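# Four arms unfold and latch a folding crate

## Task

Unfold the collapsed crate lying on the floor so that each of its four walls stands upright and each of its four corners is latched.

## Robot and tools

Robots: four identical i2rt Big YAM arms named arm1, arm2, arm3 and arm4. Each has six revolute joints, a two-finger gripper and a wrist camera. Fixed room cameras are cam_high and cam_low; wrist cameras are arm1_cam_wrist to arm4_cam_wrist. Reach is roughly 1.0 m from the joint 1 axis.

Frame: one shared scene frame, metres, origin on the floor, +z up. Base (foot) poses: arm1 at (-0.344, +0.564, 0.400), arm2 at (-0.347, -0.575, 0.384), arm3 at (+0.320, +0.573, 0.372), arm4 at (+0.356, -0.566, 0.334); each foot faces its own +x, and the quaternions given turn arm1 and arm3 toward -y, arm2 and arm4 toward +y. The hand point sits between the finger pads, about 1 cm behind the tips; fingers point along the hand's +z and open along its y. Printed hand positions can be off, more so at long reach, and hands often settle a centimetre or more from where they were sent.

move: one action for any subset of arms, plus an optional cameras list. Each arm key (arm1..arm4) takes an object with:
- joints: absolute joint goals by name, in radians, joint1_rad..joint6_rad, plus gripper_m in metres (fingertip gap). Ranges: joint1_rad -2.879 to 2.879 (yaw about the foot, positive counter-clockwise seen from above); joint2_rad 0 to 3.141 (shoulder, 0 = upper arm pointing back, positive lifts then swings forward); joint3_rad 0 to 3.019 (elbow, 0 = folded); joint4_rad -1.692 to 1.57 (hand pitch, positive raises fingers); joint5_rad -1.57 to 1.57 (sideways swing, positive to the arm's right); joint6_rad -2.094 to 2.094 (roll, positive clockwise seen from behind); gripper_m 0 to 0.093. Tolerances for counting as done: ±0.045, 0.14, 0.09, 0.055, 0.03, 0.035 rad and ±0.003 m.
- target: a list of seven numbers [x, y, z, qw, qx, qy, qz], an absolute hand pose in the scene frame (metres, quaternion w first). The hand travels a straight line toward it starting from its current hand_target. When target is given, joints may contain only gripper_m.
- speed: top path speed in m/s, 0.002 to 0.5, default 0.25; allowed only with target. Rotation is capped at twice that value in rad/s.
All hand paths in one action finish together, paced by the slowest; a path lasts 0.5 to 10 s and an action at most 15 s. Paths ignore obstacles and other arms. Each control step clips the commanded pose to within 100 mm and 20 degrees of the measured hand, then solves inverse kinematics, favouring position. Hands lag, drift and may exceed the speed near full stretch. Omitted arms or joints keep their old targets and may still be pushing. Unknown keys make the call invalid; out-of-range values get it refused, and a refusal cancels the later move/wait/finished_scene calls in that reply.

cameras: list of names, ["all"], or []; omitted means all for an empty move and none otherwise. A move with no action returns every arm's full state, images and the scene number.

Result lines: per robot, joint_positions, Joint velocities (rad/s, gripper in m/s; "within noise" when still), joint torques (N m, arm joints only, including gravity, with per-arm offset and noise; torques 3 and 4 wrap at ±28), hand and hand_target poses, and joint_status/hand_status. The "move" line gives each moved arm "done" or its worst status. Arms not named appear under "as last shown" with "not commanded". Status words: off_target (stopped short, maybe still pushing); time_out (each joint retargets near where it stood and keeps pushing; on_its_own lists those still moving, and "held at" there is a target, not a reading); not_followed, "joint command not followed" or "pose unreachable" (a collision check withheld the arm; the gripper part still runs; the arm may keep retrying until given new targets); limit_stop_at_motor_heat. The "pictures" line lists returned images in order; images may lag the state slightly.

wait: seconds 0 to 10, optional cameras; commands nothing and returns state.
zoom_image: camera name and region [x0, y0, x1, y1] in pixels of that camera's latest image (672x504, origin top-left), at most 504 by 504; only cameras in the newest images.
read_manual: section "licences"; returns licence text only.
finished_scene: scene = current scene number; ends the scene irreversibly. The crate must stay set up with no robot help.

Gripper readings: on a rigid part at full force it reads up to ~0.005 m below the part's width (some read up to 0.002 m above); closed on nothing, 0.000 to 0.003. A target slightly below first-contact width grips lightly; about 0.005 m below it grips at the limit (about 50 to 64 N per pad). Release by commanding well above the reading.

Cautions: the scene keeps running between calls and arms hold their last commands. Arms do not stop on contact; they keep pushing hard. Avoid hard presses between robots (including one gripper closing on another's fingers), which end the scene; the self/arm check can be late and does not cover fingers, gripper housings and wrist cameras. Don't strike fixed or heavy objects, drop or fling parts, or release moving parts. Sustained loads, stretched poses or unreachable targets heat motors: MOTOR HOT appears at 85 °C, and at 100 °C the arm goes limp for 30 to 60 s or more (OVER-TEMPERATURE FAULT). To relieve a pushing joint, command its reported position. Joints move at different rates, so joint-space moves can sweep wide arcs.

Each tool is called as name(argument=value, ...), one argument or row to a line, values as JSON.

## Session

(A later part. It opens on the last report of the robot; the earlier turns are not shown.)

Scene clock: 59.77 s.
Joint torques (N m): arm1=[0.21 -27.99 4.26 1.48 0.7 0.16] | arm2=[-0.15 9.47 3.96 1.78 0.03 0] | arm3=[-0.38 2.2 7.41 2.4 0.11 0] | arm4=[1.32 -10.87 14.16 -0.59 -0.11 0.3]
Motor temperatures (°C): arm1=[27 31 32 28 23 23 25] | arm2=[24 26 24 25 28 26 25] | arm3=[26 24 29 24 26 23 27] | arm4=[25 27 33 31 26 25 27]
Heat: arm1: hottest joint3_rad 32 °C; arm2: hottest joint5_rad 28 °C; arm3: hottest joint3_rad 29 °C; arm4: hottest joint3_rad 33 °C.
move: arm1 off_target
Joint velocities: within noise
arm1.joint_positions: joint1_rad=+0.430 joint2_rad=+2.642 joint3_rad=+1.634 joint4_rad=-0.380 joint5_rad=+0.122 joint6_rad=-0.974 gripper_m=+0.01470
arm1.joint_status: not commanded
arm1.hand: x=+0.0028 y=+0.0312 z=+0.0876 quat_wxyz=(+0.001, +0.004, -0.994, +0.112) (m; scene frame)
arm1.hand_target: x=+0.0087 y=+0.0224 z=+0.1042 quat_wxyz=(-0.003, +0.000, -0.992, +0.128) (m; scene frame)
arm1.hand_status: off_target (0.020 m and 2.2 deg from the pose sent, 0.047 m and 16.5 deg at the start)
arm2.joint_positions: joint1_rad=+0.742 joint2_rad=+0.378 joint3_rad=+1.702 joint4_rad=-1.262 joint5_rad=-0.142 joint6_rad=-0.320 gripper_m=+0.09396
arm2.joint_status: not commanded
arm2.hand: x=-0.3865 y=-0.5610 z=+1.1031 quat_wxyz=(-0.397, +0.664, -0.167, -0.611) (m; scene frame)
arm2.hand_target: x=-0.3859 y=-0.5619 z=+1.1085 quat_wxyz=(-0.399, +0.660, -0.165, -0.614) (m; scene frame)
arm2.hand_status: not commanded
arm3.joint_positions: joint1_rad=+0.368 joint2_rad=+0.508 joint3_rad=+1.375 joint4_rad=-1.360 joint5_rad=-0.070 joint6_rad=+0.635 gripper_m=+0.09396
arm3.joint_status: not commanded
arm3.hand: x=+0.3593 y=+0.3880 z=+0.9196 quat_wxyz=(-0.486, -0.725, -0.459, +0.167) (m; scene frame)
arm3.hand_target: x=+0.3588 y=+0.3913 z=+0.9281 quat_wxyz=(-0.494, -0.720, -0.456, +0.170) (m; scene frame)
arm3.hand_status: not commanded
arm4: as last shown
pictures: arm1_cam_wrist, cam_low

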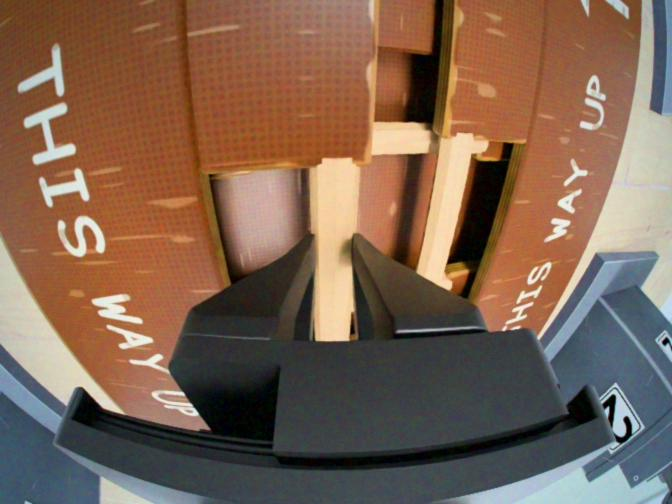

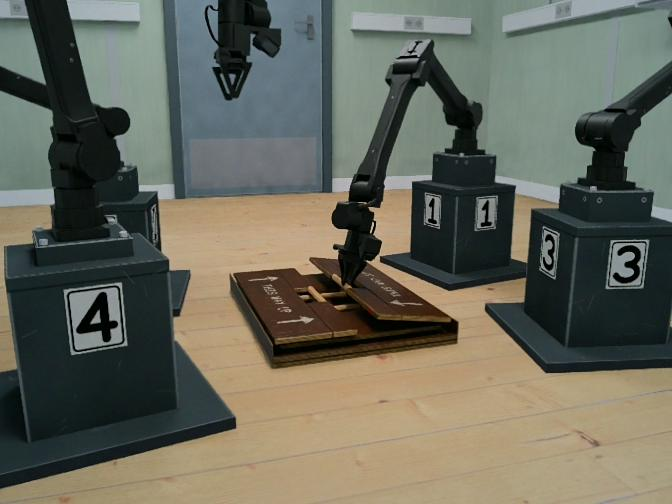

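move(
  arm1={"target":[0.010,0.058,0.175,0,0,0.9537,-0.3007],"speed":0.1},
  cameras=["arm1_cam_wrist","cam_low"],
)

move(
  arm1={"target":[0.010,0.108,0.217,0,0,0.887,-0.4617],"speed":0.1},
  cameras=["arm1_cam_wrist","cam_low"],
)

Scene clock: 72.70 s.
Joint torques (N m): arm1=[0.44 -25.93 3.1 1.76 0.7 0.2] | arm2=[-0.09 9.41 3.96 1.78 0.03 0] | arm3=[-0.44 1.79 7.2 2.22 0.15 0] | arm4=[1.32 -10.93 14.16 -0.59 -0.11 0.3]
Motor temperatures (°C): arm1=[27 32 32 28 23 23 25] | arm2=[24 26 24 25 28 26 25] | arm3=[26 24 29 24 26 23 27] | arm4=[25 27 34 31 26 25 27]
Heat: arm1: hottest joint2_rad 32 °C; arm2: hottest joint5_rad 28 °C; arm3: hottest joint3_rad 29 °C; arm4: hottest joint3_rad 34 °C.
move: arm1 off_target
Joint velocities: within noise
arm1.joint_positions: joint1_rad=+0.522 joint2_rad=+2.447 joint3_rad=+1.276 joint4_rad=+0.060 joint5_rad=+0.369 joint6_rad=-0.952 gripper_m=+0.01469
arm1.joint_status: not commanded
arm1.hand: x=+0.0025 y=+0.0581 z=+0.1579 quat_wxyz=(+0.006, +0.001, -0.957, +0.289) (m; scene frame)
arm1.hand_target: x=+0.0104 y=+0.0562 z=+0.1752 quat_wxyz=(-0.001, +0.000, -0.953, +0.302) (m; scene frame)
arm1.hand_status: off_target (0.019 m and 1.5 deg from the pose sent, 0.092 m and 22.1 deg at the start)
arm2, arm3: as last shown
arm4.joint_positions: joint1_rad=+0.468 joint2_rad=+1.401 joint3_rad=+1.346 joint4_rad=-1.563 joint5_rad=-0.007 joint6_rad=+0.663 gripper_m=+0.09395
arm4.joint_status: not commanded
arm4.hand: x=+0.1085 y=-0.2590 z=+0.5812 quat_wxyz=(+0.006, +0.711, -0.703, +0.023) (m; scene frame)
arm4.hand_target: x=+0.1028 y=-0.2493 z=+0.5988 quat_wxyz=(+0.005, +0.703, -0.711, +0.004) (m; scene frame)
arm4.hand_status: not commanded
pictures: arm1_cam_wrist, cam_low

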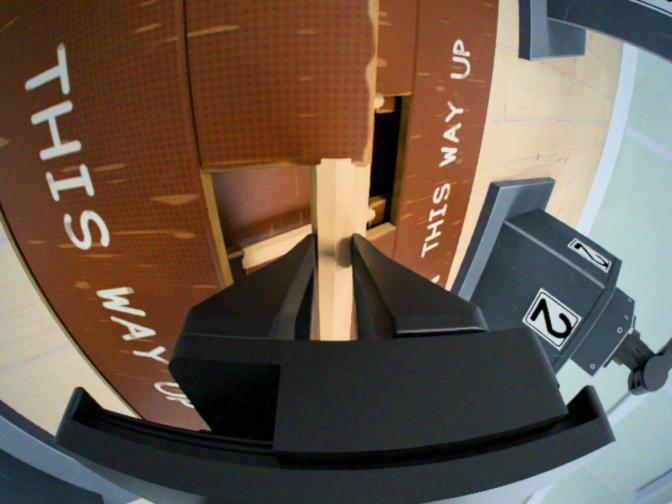

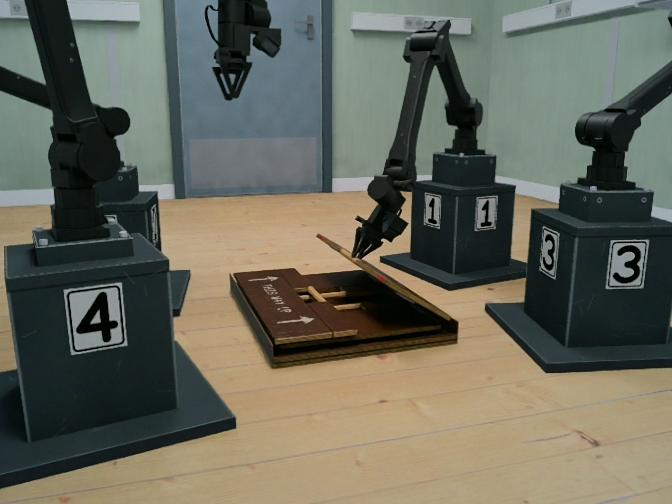

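Scene clock: 75.13 s.
Joint torques (N m): arm1=[0.5 -23.18 1.76 2.71 0.87 -0.05] | arm2=[-0.09 9.35 3.95 1.78 0.02 0] | arm3=[-0.21 1.67 7.13 2.44 0.14 0.04] | arm4=[1.38 -10.87 14.16 -0.59 -0.11 0.3]
Motor temperatures (°C): arm1=[27 32 32 28 23 23 25] | arm2=[24 26 24 25 28 26 25] | arm3=[26 24 29 24 26 23 27] | arm4=[25 27 34 31 26 25 27]
Heat: arm1: hottest joint2_rad 32 °C; arm2: hottest joint5_rad 28 °C; arm3: hottest joint3_rad 29 °C; arm4: hottest joint3_rad 34 °C.
move: arm1 off_target
Joint velocities: within noise
arm1.joint_positions: joint1_rad=+0.643 joint2_rad=+2.399 joint3_rad=+1.032 joint4_rad=+0.528 joint5_rad=+0.643 joint6_rad=-0.986 gripper_m=+0.01468
arm1.joint_status: not commanded
arm1.hand: x=+0.0011 y=+0.1028 z=+0.2041 quat_wxyz=(+0.007, -0.003, -0.892, +0.452) (m; scene frame)
arm1.hand_target: x=+0.0071 y=+0.1049 z=+0.2163 quat_wxyz=(+0.004, +0.003, -0.887, +0.462) (m; scene frame)
arm1.hand_status: off_target (0.016 m and 1.5 deg from the pose sent, 0.078 m and 21.4 deg at the start)
arm2, arm3, arm4: as last shown
pictures: arm1_cam_wrist, cam_low

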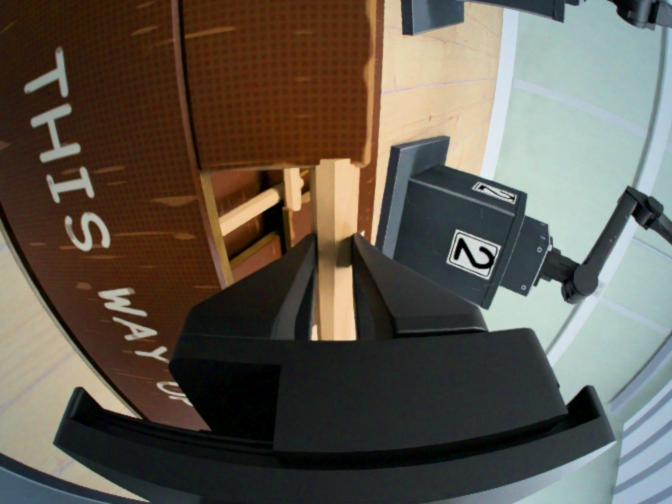

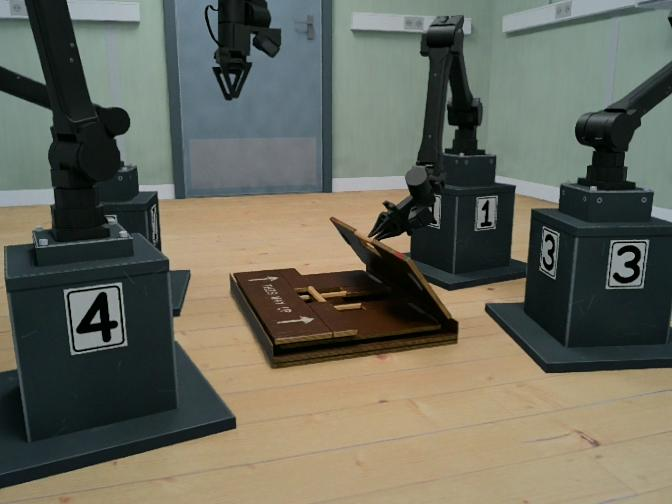

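move(
  arm1={"target":[0.008,0.168,0.240,0,0,0.809,-0.588],"speed":0.1},
  cameras=["arm1_cam_wrist","cam_low","cam_high"],
)

zoom_image(
  camera="cam_low",
  region=[210, 180, 480, 390],
)

Scene clock: 78.33 s.
Joint torques (N m): arm1=[1.03 -19.25 0.43 3.26 0.82 -0.01] | arm2=[-0.09 9.35 3.96 1.78 0.03 0] | arm3=[-0.38 1.9 7.31 2.29 0.13 0.03] | arm4=[1.38 -10.87 14.16 -0.59 -0.11 0.3]
Motor temperatures (°C): arm1=[27 32 31 28 23 23 25] | arm2=[24 26 24 25 28 26 25] | arm3=[26 24 29 24 26 23 27] | arm4=[25 27 34 31 26 25 27]
Heat: arm1: hottest joint2_rad 32 °C; arm2: hottest joint5_rad 28 °C; arm3: hottest joint3_rad 29 °C; arm4: hottest joint3_rad 34 °C.
move: arm1 off_target
Joint velocities: within noise
arm1.joint_positions: joint1_rad=+0.786 joint2_rad=+2.469 joint3_rad=+0.899 joint4_rad=+1.003 joint5_rad=+0.910 joint6_rad=-1.107 gripper_m=+0.01434
arm1.joint_status: not commanded
arm1.hand: x=+0.0007 y=+0.1597 z=+0.2346 quat_wxyz=(+0.009, -0.006, -0.814, +0.581) (m; scene frame)
arm1.hand_target: x=+0.0065 y=+0.1646 z=+0.2410 quat_wxyz=(+0.003, -0.002, -0.808, +0.589) (m; scene frame)
arm1.hand_status: off_target (0.012 m and 1.5 deg from the pose sent, 0.075 m and 18.3 deg at the start)
arm2, arm3, arm4: as last shown
pictures: arm1_cam_wrist, cam_high, cam_low

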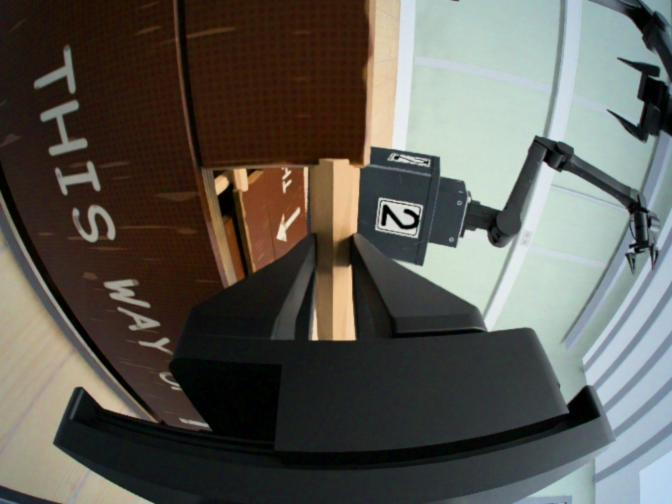

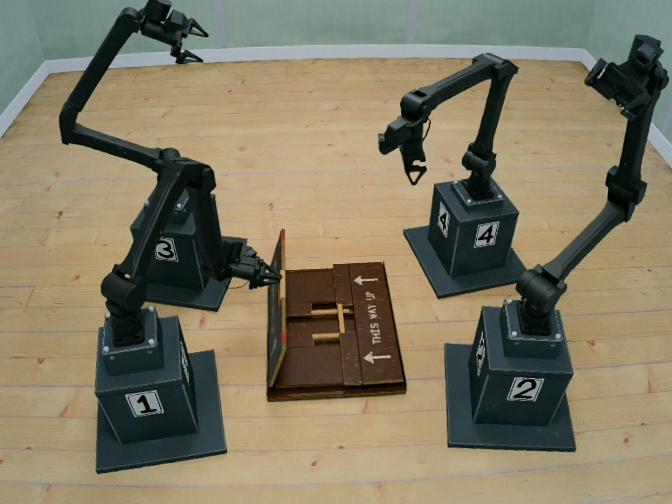

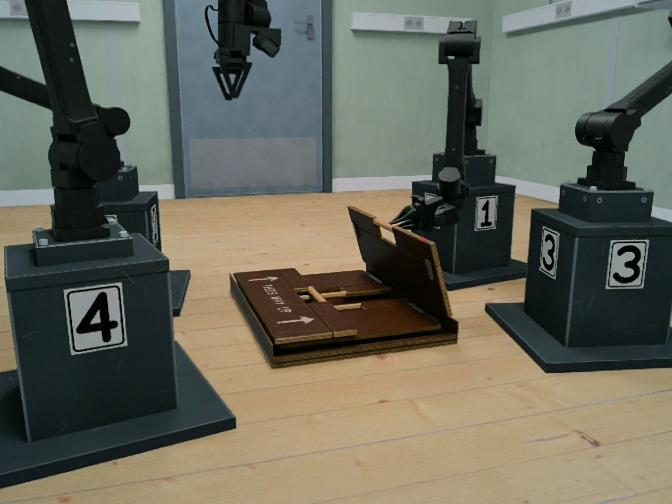

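Scaled by 1.867 from the camera's 672x504 image, which has a finer 960x720 frame.

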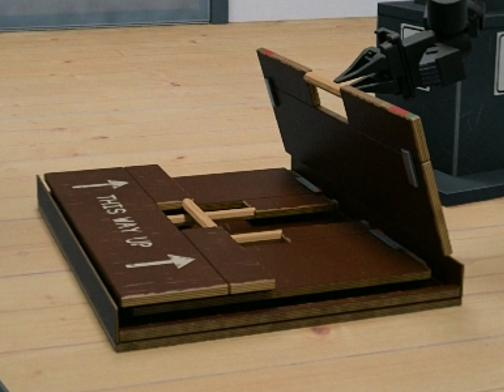

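move(
  arm1={"target":[0.008,0.213,0.241,0,0,0.743,-0.669],"speed":0.08},
  cameras=["arm1_cam_wrist","cam_low","cam_high"],
)

zoom_image(
  camera="cam_low",
  region=[210, 180, 480, 390],
)

zoom_image(
  camera="cam_high",
  region=[200, 220, 440, 420],
)

Scene clock: 82.40 s.
Joint torques (N m): arm1=[1.55 -17.03 0.21 2.86 0.22 0.02] | arm2=[-0.09 9.41 3.95 1.78 0.02 0] | arm3=[-0.79 1.73 7.19 2.37 0.12 -0.01] | arm4=[1.38 -10.93 14.16 -0.58 -0.11 0.3]
Motor temperatures (°C): arm1=[27 32 31 28 23 23 25] | arm2=[24 26 24 25 28 26 25] | arm3=[26 24 29 24 26 23 27] | arm4=[25 27 34 31 26 25 27]
Heat: arm1: hottest joint2_rad 32 °C; arm2: hottest joint5_rad 28 °C; arm3: hottest joint3_rad 29 °C; arm4: hottest joint3_rad 34 °C.
move: arm1 off_target
Joint velocities: within noise
arm1.joint_positions: joint1_rad=+0.899 joint2_rad=+2.623 joint3_rad=+0.894 joint4_rad=+1.476 joint5_rad=+1.094 joint6_rad=-1.341 gripper_m=+0.01412
arm1.joint_status: not commanded
arm1.hand: x=+0.0007 y=+0.2050 z=+0.2431 quat_wxyz=(+0.008, -0.008, -0.745, +0.667) (m; scene frame)
arm1.hand_target: x=+0.0090 y=+0.2119 z=+0.2422 quat_wxyz=(+0.001, +0.000, -0.742, +0.670) (m; scene frame)
arm1.hand_status: off_target (0.011 m and 1.4 deg from the pose sent, 0.054 m and 12.9 deg at the start)
arm2, arm3, arm4: as last shown
pictures: arm1_cam_wrist, cam_high, cam_low

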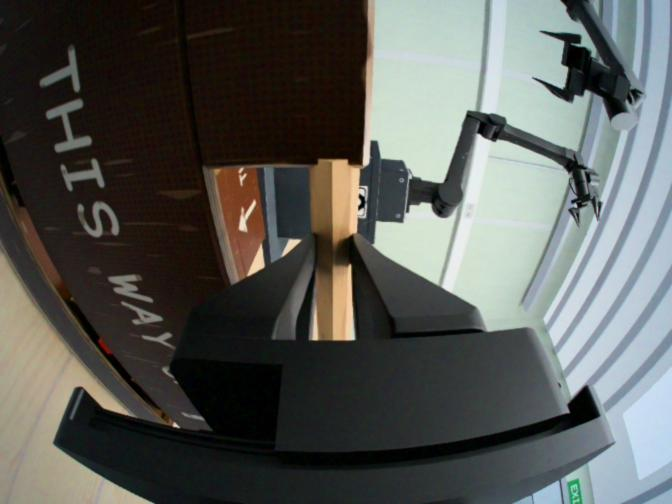

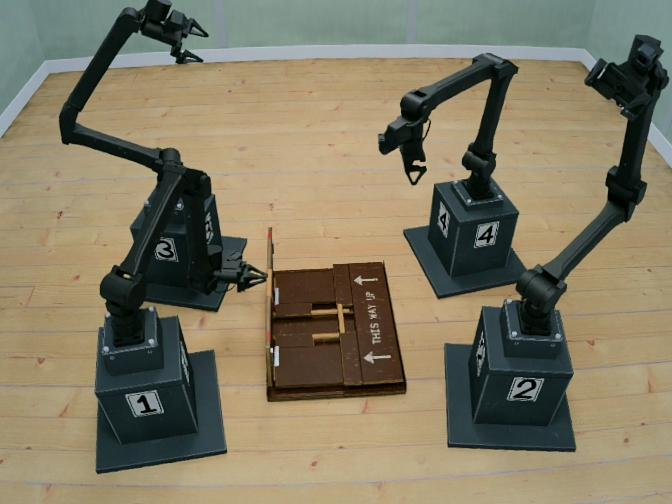

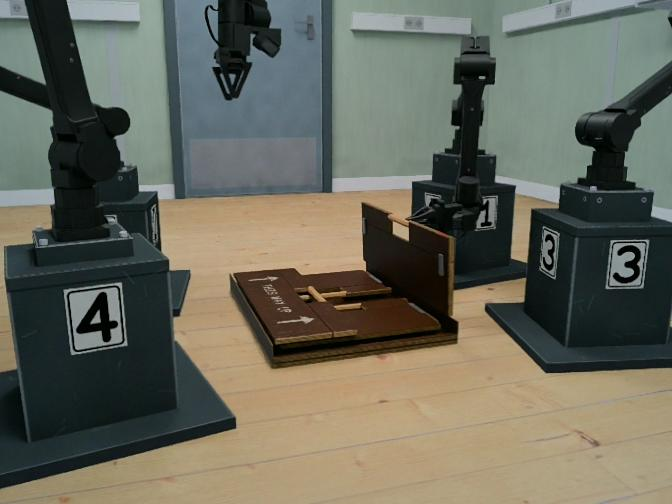

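Scaled by 1.867 from the camera's 672x504 image, which has a finer 960x720 frame.

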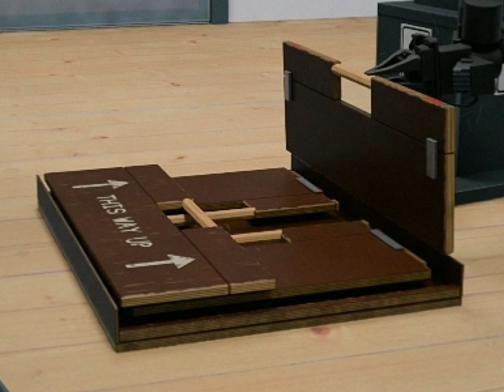

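Scaled by 2.100 from the camera's 672x504 image, which has a finer 960x720 frame.

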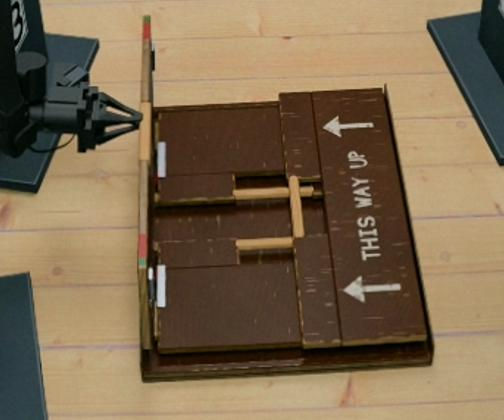

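move(
  arm4={"target":[0.015,-0.03,0.2,0,1,0,0],"speed":0.25},
  cameras=["arm4_cam_wrist","cam_low"],
)

move(
  arm4={"joints":{"gripper_m":0.055}},
  cameras=["arm4_cam_wrist","cam_low"],
)

Scene clock: 89.17 s.
Joint torques (N m): arm1=[1.38 -17.38 0.08 2.84 0.25 0.03] | arm2=[-0.09 9.41 3.93 1.8 0.02 0] | arm3=[-0.32 1.55 7.13 2.35 0.15 0] | arm4=[1.14 -20.01 11.08 -0.29 -0.23 -0.11]
Motor temperatures (°C): arm1=[27 32 31 28 23 23 26] | arm2=[24 26 24 25 28 26 25] | arm3=[26 24 30 24 26 23 27] | arm4=[25 27 34 31 26 25 27]
Heat: arm1: hottest joint2_rad 32 °C; arm2: hottest joint5_rad 28 °C; arm3: hottest joint3_rad 30 °C; arm4: hottest joint3_rad 34 °C.
move: arm4 off_target
Joint velocities: within noise
arm1, arm2, arm3: as last shown
arm4.joint_positions: joint1_rad=+0.366 joint2_rad=+2.318 joint3_rad=+1.619 joint4_rad=-0.882 joint5_rad=+0.010 joint6_rad=-0.978 gripper_m=+0.09396
arm4.joint_status: not commanded
arm4.hand: x=+0.0220 y=-0.0451 z=+0.2027 quat_wxyz=(+0.002, +1.000, -0.010, +0.007) (m; scene frame)
arm4.hand_target: x=+0.0195 y=-0.0330 z=+0.1980 quat_wxyz=(-0.002, +1.000, -0.004, +0.003) (m; scene frame)
arm4.hand_status: off_target (0.017 m and 1.4 deg from the pose sent, 0.454 m and 89.3 deg at the start)
pictures: arm4_cam_wrist, cam_low

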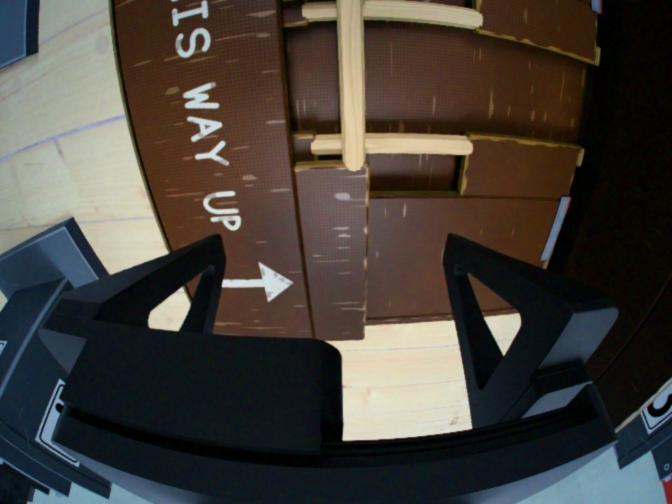

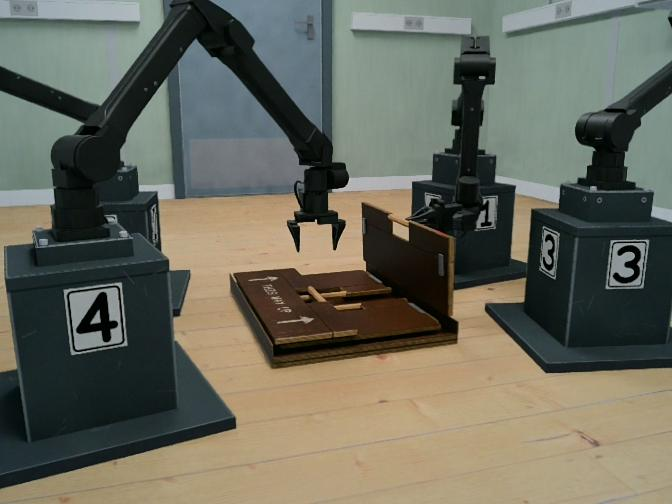

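Scene clock: 89.83 s.
Joint torques (N m): arm1=[1.85 -17.55 0.08 2.84 0.23 0.08] | arm2=[-0.03 9.47 3.97 1.81 0.03 -0.01] | arm3=[-0.56 1.79 7.25 2.26 0.14 0.04] | arm4=[1.14 -20.13 11.04 -0.31 -0.23 -0.11]
Motor temperatures (°C): arm1=[27 32 31 28 23 23 26] | arm2=[24 26 24 25 28 26 25] | arm3=[26 24 30 24 26 23 27] | arm4=[25 27 34 31 26 25 27]
Heat: arm1: hottest joint2_rad 32 °C; arm2: hottest joint5_rad 28 °C; arm3: hottest joint3_rad 30 °C; arm4: hottest joint3_rad 34 °C.
move: arm4 done
Joint velocities: within noise
arm1, arm2, arm3: as last shown
arm4.joint_positions: joint1_rad=+0.366 joint2_rad=+2.318 joint3_rad=+1.619 joint4_rad=-0.882 joint5_rad=+0.010 joint6_rad=-0.978 gripper_m=+0.05517
arm4.joint_status: all done
arm4.hand: x=+0.0220 y=-0.0451 z=+0.2027 quat_wxyz=(+0.002, +1.000, -0.010, +0.007) (m; scene frame)
arm4.hand_target: x=+0.0195 y=-0.0330 z=+0.1980 quat_wxyz=(-0.002, +1.000, -0.005, +0.003) (m; scene frame)
arm4.hand_status: not commanded
pictures: arm4_cam_wrist, cam_low

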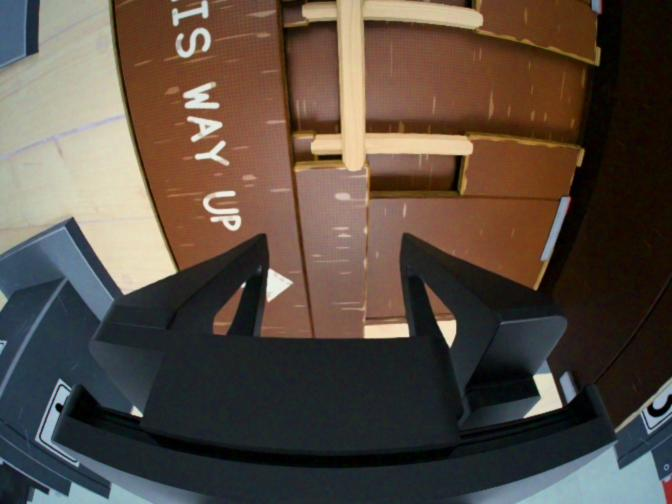

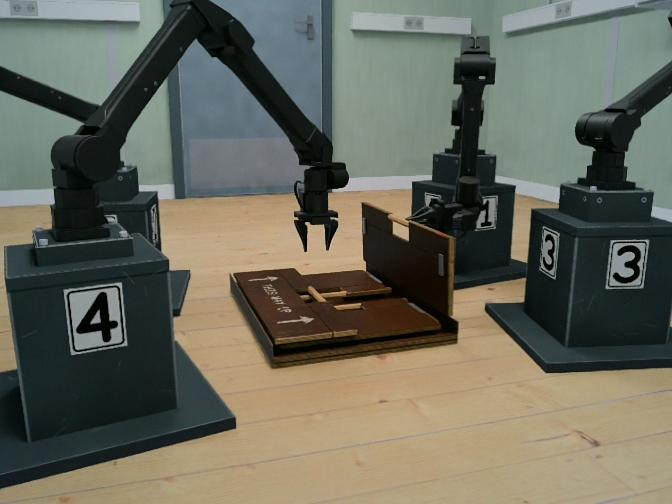

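move(
  arm4={"target":[-0.016,-0.020,0.13,0,1,0,0],"speed":0.15},
  cameras=["arm4_cam_wrist","cam_low"],
)

Scene clock: 93.53 s.
Joint torques (N m): arm1=[1.61 -17.44 0.23 2.92 0.22 0.02] | arm2=[-0.03 9.41 3.96 1.81 0.03 0] | arm3=[-0.97 1.61 7.31 2.3 0.1 0] | arm4=[2.26 -22.24 10.74 -0.12 -0.21 0.14]
Motor temperatures (°C): arm1=[27 32 31 28 23 23 26] | arm2=[24 26 24 25 28 26 25] | arm3=[26 24 30 24 26 23 27] | arm4=[25 28 34 31 26 25 27]
Heat: arm1: hottest joint2_rad 32 °C; arm2: hottest joint5_rad 28 °C; arm3: hottest joint3_rad 30 °C; arm4: hottest joint3_rad 34 °C.
move: arm4 off_target
Joint velocities: within noise
arm1, arm2, arm3: as last shown
arm4.joint_positions: joint1_rad=+0.392 joint2_rad=+2.504 joint3_rad=+1.779 joint4_rad=-0.859 joint5_rad=+0.002 joint6_rad=-0.978 gripper_m=+0.05508
arm4.joint_status: not commanded
arm4.hand: x=-0.0096 y=-0.0298 z=+0.1345 quat_wxyz=(+0.005, +1.000, +0.003, +0.004) (m; scene frame)
arm4.hand_target: x=-0.0180 y=-0.0220 z=+0.1302 quat_wxyz=(-0.001, +1.000, +0.002, +0.000) (m; scene frame)
arm4.hand_status: off_target (0.013 m and 0.8 deg from the pose sent, 0.086 m and 1.4 deg at the start)
pictures: arm4_cam_wrist, cam_low

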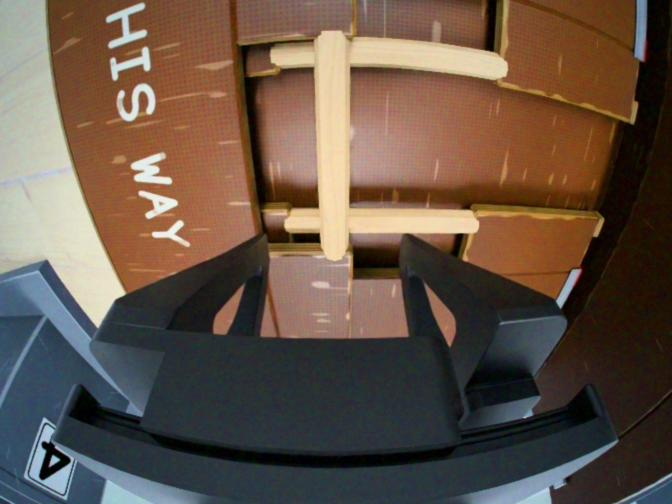

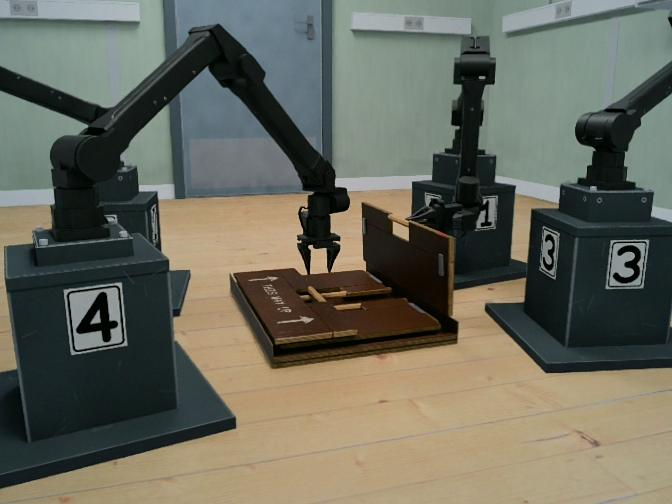

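move(
  arm4={"target":[-0.043,-0.022,0.085,0,1,0,0],"speed":0.12},
  cameras=["arm4_cam_wrist","cam_low"],
)

zoom_image(
  camera="cam_low",
  region=[270, 200, 430, 340],
)

Scene clock: 96.37 s.
Joint torques (N m): arm1=[1.85 -17.49 0.21 2.96 0.28 0.02] | arm2=[-0.09 9.41 3.97 1.8 0.03 0] | arm3=[-1.08 1.67 7.27 2.36 0.09 0.01] | arm4=[2.78 -22.59 10.67 -0.17 -0.2 0.29]
Motor temperatures (°C): arm1=[27 31 30 28 23 23 26] | arm2=[24 26 24 25 28 26 25] | arm3=[26 24 30 24 26 23 27] | arm4=[25 28 34 31 26 25 27]
Heat: arm1: hottest joint2_rad 31 °C; arm2: hottest joint5_rad 28 °C; arm3: hottest joint3_rad 30 °C; arm4: hottest joint3_rad 34 °C.
move: arm4 off_target
Joint velocities: within noise
arm1: as last shown
arm2.joint_positions: joint1_rad=+0.742 joint2_rad=+0.378 joint3_rad=+1.702 joint4_rad=-1.262 joint5_rad=-0.142 joint6_rad=-0.320 gripper_m=+0.09396
arm2.joint_status: not commanded
arm2.hand: x=-0.3865 y=-0.5610 z=+1.1031 quat_wxyz=(-0.397, +0.664, -0.167, -0.611) (m; scene frame)
arm2.hand_target: x=-0.3859 y=-0.5619 z=+1.1085 quat_wxyz=(-0.399, +0.660, -0.165, -0.614) (m; scene frame)
arm2.hand_status: not commanded
arm3.joint_positions: joint1_rad=+0.368 joint2_rad=+0.508 joint3_rad=+1.375 joint4_rad=-1.360 joint5_rad=-0.070 joint6_rad=+0.635 gripper_m=+0.09396
arm3.joint_status: not commanded
arm3.hand: x=+0.3593 y=+0.3880 z=+0.9196 quat_wxyz=(-0.486, -0.725, -0.459, +0.167) (m; scene frame)
arm3.hand_target: x=+0.3588 y=+0.3913 z=+0.9281 quat_wxyz=(-0.494, -0.720, -0.456, +0.170) (m; scene frame)
arm3.hand_status: not commanded
arm4.joint_positions: joint1_rad=+0.421 joint2_rad=+2.619 joint3_rad=+1.885 joint4_rad=-0.847 joint5_rad=+0.002 joint6_rad=-0.966 gripper_m=+0.05508
arm4.joint_status: not commanded
arm4.hand: x=-0.0343 y=-0.0280 z=+0.0912 quat_wxyz=(+0.004, +1.000, +0.012, +0.004) (m; scene frame)
arm4.hand_target: x=-0.0411 y=-0.0212 z=+0.0854 quat_wxyz=(-0.001, +1.000, +0.003, +0.000) (m; scene frame)
arm4.hand_status: off_target (0.012 m and 1.5 deg from the pose sent, 0.060 m and 0.8 deg at the start)
pictures: arm4_cam_wrist, cam_low

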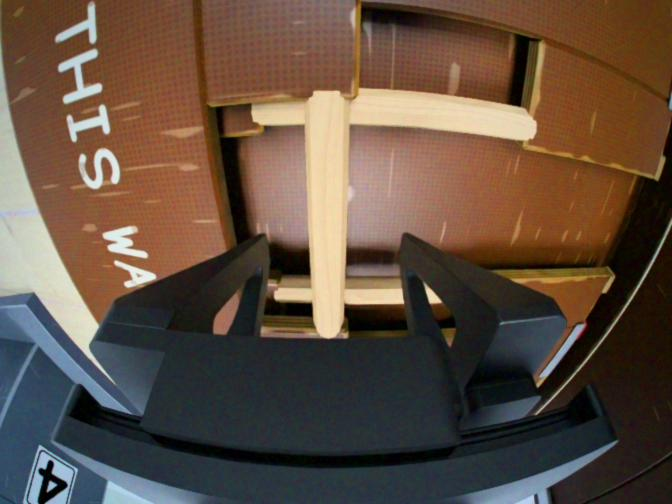

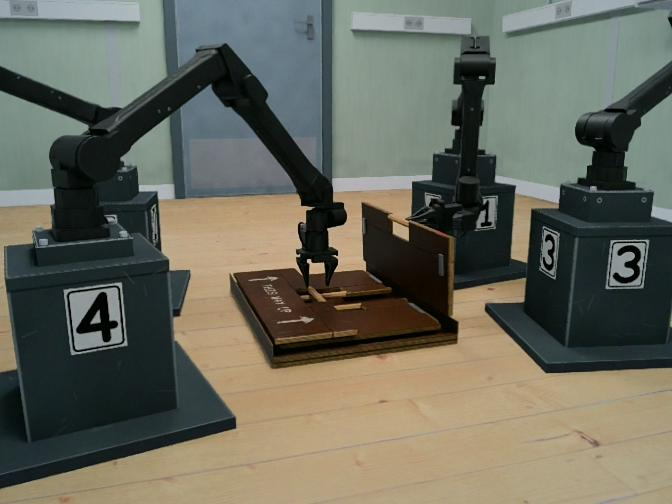

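Scaled by 3.150 from the camera's 672x504 image, which has a finer 960x720 frame.

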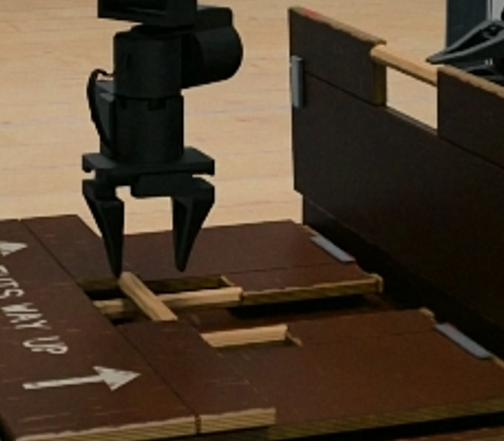

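move(
  arm4={"target":[-0.046,-0.022,0.052,0,1,0,0],"speed":0.06},
  cameras=["arm4_cam_wrist","cam_low"],
)

zoom_image(
  camera="cam_low",
  region=[270, 200, 430, 340],
)

Scene clock: 99.00 s.
Joint torques (N m): arm1=[1.26 -17.55 0.17 2.86 0.23 0.05] | arm2=[-0.09 9.47 3.96 1.78 0.03 0] | arm3=[-0.56 1.73 7.1 2.51 0.14 0] | arm4=[2.67 -22.36 10.51 0.16 -0.22 0.29]
Motor temperatures (°C): arm1=[27 31 30 28 23 23 26] | arm2=[24 26 24 25 28 26 25] | arm3=[26 24 30 24 26 23 27] | arm4=[25 28 34 31 26 25 27]
Heat: arm1: hottest joint2_rad 31 °C; arm2: hottest joint5_rad 28 °C; arm3: hottest joint3_rad 30 °C; arm4: hottest joint3_rad 34 °C.
move: arm4 off_target
Joint velocities: within noise
arm1, arm2, arm3: as last shown
arm4.joint_positions: joint1_rad=+0.421 joint2_rad=+2.688 joint3_rad=+1.932 joint4_rad=-0.833 joint5_rad=+0.002 joint6_rad=-0.953 gripper_m=+0.05508
arm4.joint_status: not commanded
arm4.hand: x=-0.0347 y=-0.0274 z=+0.0599 quat_wxyz=(+0.007, +1.000, +0.005, +0.006) (m; scene frame)
arm4.hand_target: x=-0.0448 y=-0.0232 z=+0.0518 quat_wxyz=(+0.001, +1.000, +0.000, +0.000) (m; scene frame)
arm4.hand_status: off_target (0.015 m and 1.2 deg from the pose sent, 0.041 m and 1.5 deg at the start)
pictures: arm4_cam_wrist, cam_low

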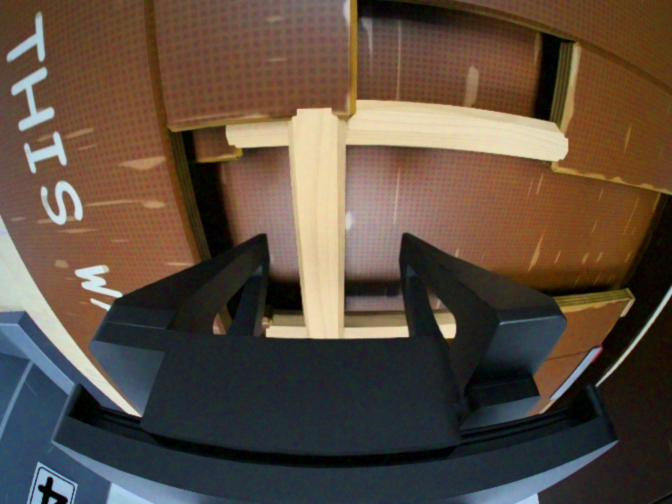

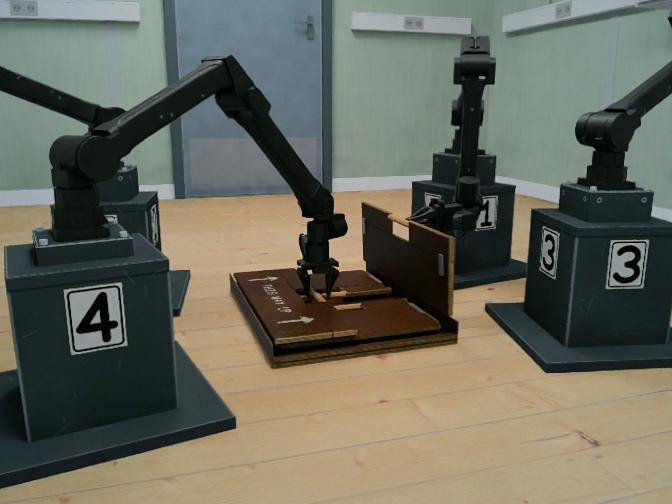

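Scaled by 3.150 from the camera's 672x504 image, which has a finer 960x720 frame.

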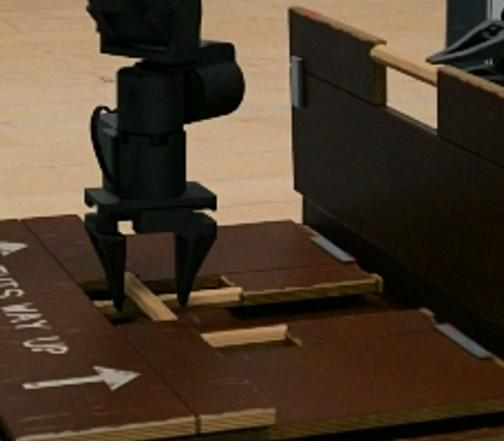

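move(
  arm4={"target":[-0.046,-0.029,0.047,0,1,0,0],"speed":0.05},
)

move(
  arm4={"joints":{"gripper_m":0.011}},
  cameras=["arm4_cam_wrist","cam_low"],
)

Scene clock: 100.97 s.
Joint torques (N m): arm1=[1.14 -17.79 0.28 2.92 0.27 0.03] | arm2=[-0.09 9.47 3.96 1.8 0.03 0] | arm3=[-0.91 1.38 7.35 2.25 0.12 -0.03] | arm4=[1.96 -22.65 8.9 0.34 -0.21 0.28]
Motor temperatures (°C): arm1=[27 31 30 28 23 23 26] | arm2=[24 26 24 25 27 26 25] | arm3=[26 24 30 24 26 23 27] | arm4=[25 28 34 31 26 25 27]
Heat: arm1: hottest joint2_rad 31 °C; arm2: hottest joint5_rad 27 °C; arm3: hottest joint3_rad 30 °C; arm4: hottest joint3_rad 34 °C.
move: arm4 off_target
Joint velocities: within noise
arm1, arm2, arm3: as last shown
arm4.joint_positions: joint1_rad=+0.430 joint2_rad=+2.688 joint3_rad=+1.932 joint4_rad=-0.816 joint5_rad=+0.002 joint6_rad=-0.946 gripper_m=+0.05508
arm4.joint_status: not commanded
arm4.hand: x=-0.0422 y=-0.0277 z=+0.0599 quat_wxyz=(+0.000, +1.000, +0.006, +0.001) (m; scene frame)
arm4.hand_target: x=-0.0470 y=-0.0305 z=+0.0472 quat_wxyz=(+0.000, +1.000, +0.001, +0.000) (m; scene frame)
arm4.hand_status: off_target (0.013 m and 0.7 deg from the pose sent, 0.017 m and 1.2 deg at the start)
pictures: none

Scene clock: 101.80 s.
Joint torques (N m): arm1=[1.73 -17.14 0.08 2.89 0.22 0.07] | arm2=[-0.09 9.47 3.96 1.78 0.02 0] | arm3=[-0.85 1.44 7.23 2.36 0.16 -0.02] | arm4=[2.2 -22.65 8.85 0.64 -0.09 0.29]
Motor temperatures (°C): arm1=[27 31 30 28 23 23 26] | arm2=[24 26 24 25 27 26 25] | arm3=[26 24 30 24 26 23 27] | arm4=[25 28 34 31 26 25 27]
Heat: arm1: hottest joint2_rad 31 °C; arm2: hottest joint5_rad 27 °C; arm3: hottest joint3_rad 30 °C; arm4: hottest joint3_rad 34 °C.
move: arm4 off_target
Joint velocities: within noise
arm1, arm2, arm3: as last shown
arm4.joint_positions: joint1_rad=+0.433 joint2_rad=+2.688 joint3_rad=+1.932 joint4_rad=-0.824 joint5_rad=-0.009 joint6_rad=-0.946 gripper_m=+0.01670
arm4.joint_status: gripper_m off_target (ended at +0.01673, target +0.01100)
arm4.hand: x=-0.0442 y=-0.0315 z=+0.0599 quat_wxyz=(+0.006, +1.000, +0.008, -0.001) (m; scene frame)
arm4.hand_target: x=-0.0491 y=-0.0319 z=+0.0474 quat_wxyz=(+0.002, +1.000, +0.002, -0.003) (m; scene frame)
arm4.hand_status: not commanded
pictures: arm4_cam_wrist, cam_low

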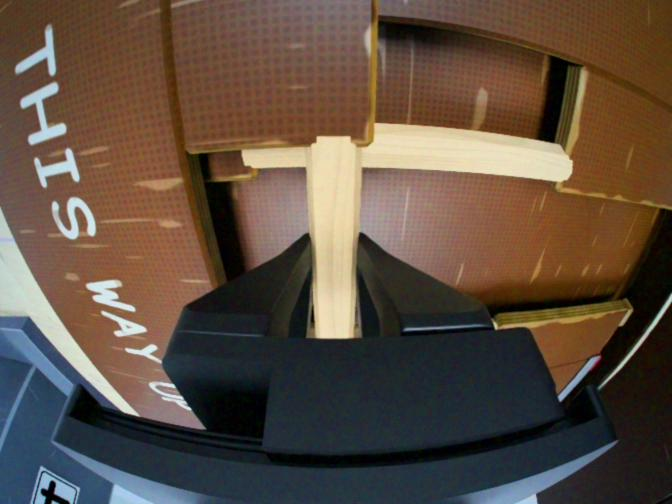

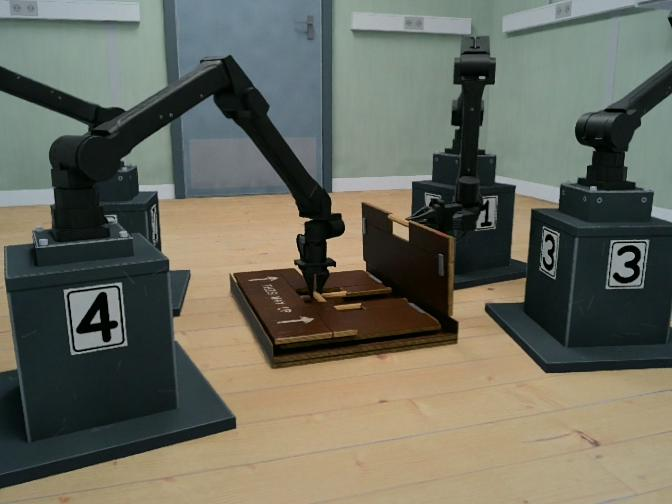

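move(
  arm4={"target":[-0.049,-0.034,0.11,-0.1305,0.9914,0,0],"speed":0.08},
  cameras=["arm4_cam_wrist","cam_low"],
)

move(
  arm4={"target":[-0.049,-0.060,0.167,-0.3007,0.9537,0,0],"speed":0.1},
  cameras=["arm4_cam_wrist","cam_low"],
)

Scene clock: 106.40 s.
Joint torques (N m): arm1=[1.08 -17.38 0.27 2.95 0.2 -0.02] | arm2=[-0.09 9.41 3.95 1.78 0.03 0] | arm3=[-0.73 1.79 7.34 2.33 0.11 0] | arm4=[2.37 -24.88 6.12 0.94 0.47 0.34]
Motor temperatures (°C): arm1=[27 31 30 28 23 23 26] | arm2=[24 26 24 25 27 26 25] | arm3=[26 24 30 24 26 23 27] | arm4=[25 29 34 31 26 25 27]
Heat: arm1: hottest joint2_rad 31 °C; arm2: hottest joint5_rad 27 °C; arm3: hottest joint3_rad 30 °C; arm4: hottest joint3_rad 34 °C.
move: arm4 off_target
Joint velocities: within noise
arm1.joint_positions: joint1_rad=+0.899 joint2_rad=+2.623 joint3_rad=+0.894 joint4_rad=+1.476 joint5_rad=+1.094 joint6_rad=-1.341 gripper_m=+0.01412
arm1.joint_status: not commanded
arm1.hand: x=+0.0007 y=+0.2050 z=+0.2431 quat_wxyz=(+0.008, -0.008, -0.745, +0.667) (m; scene frame)
arm1.hand_target: x=+0.0090 y=+0.2119 z=+0.2422 quat_wxyz=(+0.001, +0.000, -0.742, +0.670) (m; scene frame)
arm1.hand_status: not commanded
arm2, arm3: as last shown
arm4.joint_positions: joint1_rad=+0.478 joint2_rad=+2.521 joint3_rad=+1.665 joint4_rad=-0.535 joint5_rad=+0.151 joint6_rad=-0.915 gripper_m=+0.01666
arm4.joint_status: not commanded
arm4.hand: x=-0.0437 y=-0.0353 z=+0.0995 quat_wxyz=(-0.117, +0.993, +0.008, +0.003) (m; scene frame)
arm4.hand_target: x=-0.0488 y=-0.0333 z=+0.1091 quat_wxyz=(-0.130, +0.992, +0.000, +0.000) (m; scene frame)
arm4.hand_status: off_target (0.012 m and 1.8 deg from the pose sent, 0.050 m and 15.7 deg at the start)
pictures: arm4_cam_wrist, cam_low

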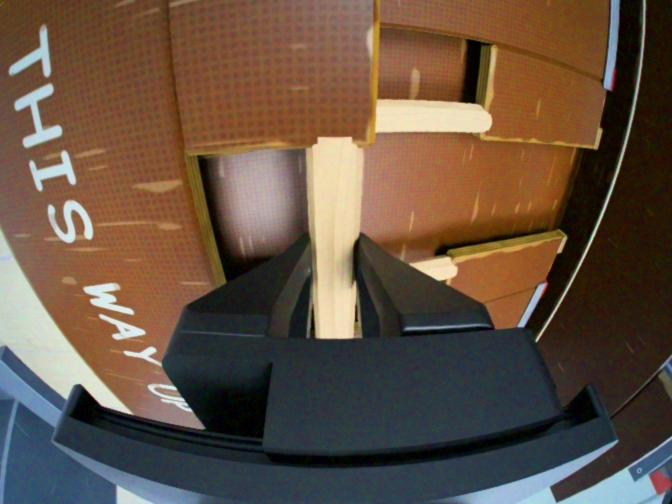

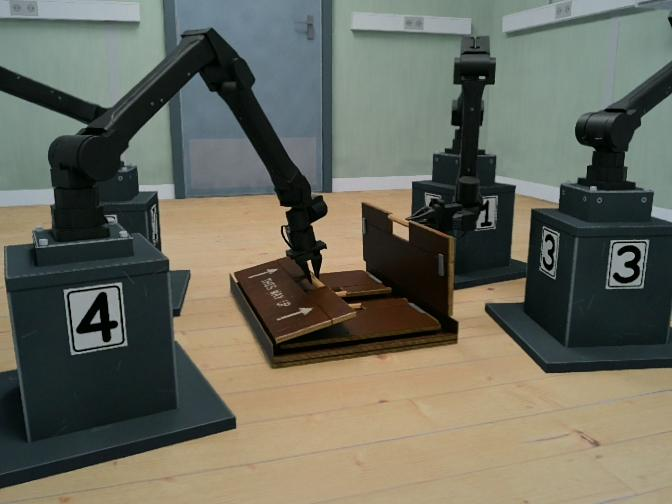

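Scene clock: 108.80 s.
Joint torques (N m): arm1=[1.73 -18.26 0.2 3.03 0.22 -0.01] | arm2=[-0.03 9.41 3.97 1.78 0.03 0] | arm3=[-0.97 1.14 7.2 2.35 0.13 0.01] | arm4=[2.37 -22.12 5.6 1.65 0.73 0.27]
Motor temperatures (°C): arm1=[27 31 30 28 23 23 26] | arm2=[24 26 24 25 27 26 25] | arm3=[26 24 30 24 26 23 27] | arm4=[25 29 33 31 26 25 27]
Heat: arm1: hottest joint2_rad 31 °C; arm2: hottest joint5_rad 27 °C; arm3: hottest joint3_rad 30 °C; arm4: hottest joint3_rad 33 °C.
move: arm4 off_target
Joint velocities: within noise
arm1, arm2, arm3: as last shown
arm4.joint_positions: joint1_rad=+0.565 joint2_rad=+2.340 joint3_rad=+1.349 joint4_rad=-0.144 joint5_rad=+0.401 joint6_rad=-0.898 gripper_m=+0.01662
arm4.joint_status: not commanded
arm4.hand: x=-0.0436 y=-0.0585 z=+0.1581 quat_wxyz=(-0.288, +0.958, +0.005, +0.005) (m; scene frame)
arm4.hand_target: x=-0.0473 y=-0.0578 z=+0.1666 quat_wxyz=(-0.301, +0.954, -0.001, +0.002) (m; scene frame)
arm4.hand_status: off_target (0.011 m and 1.8 deg from the pose sent, 0.072 m and 21.6 deg at the start)
pictures: arm4_cam_wrist, cam_low

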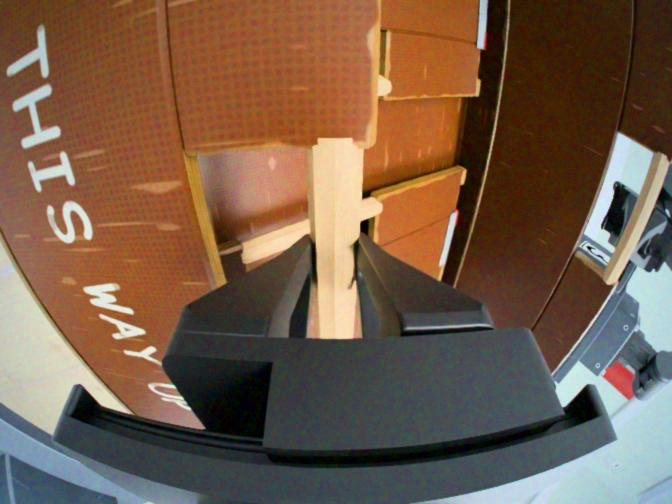

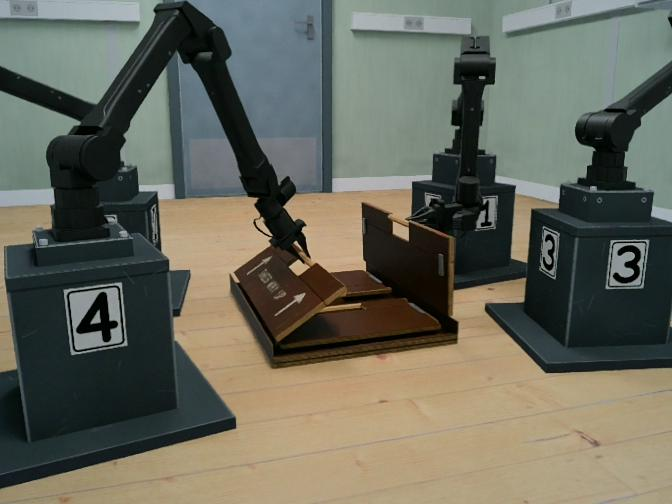

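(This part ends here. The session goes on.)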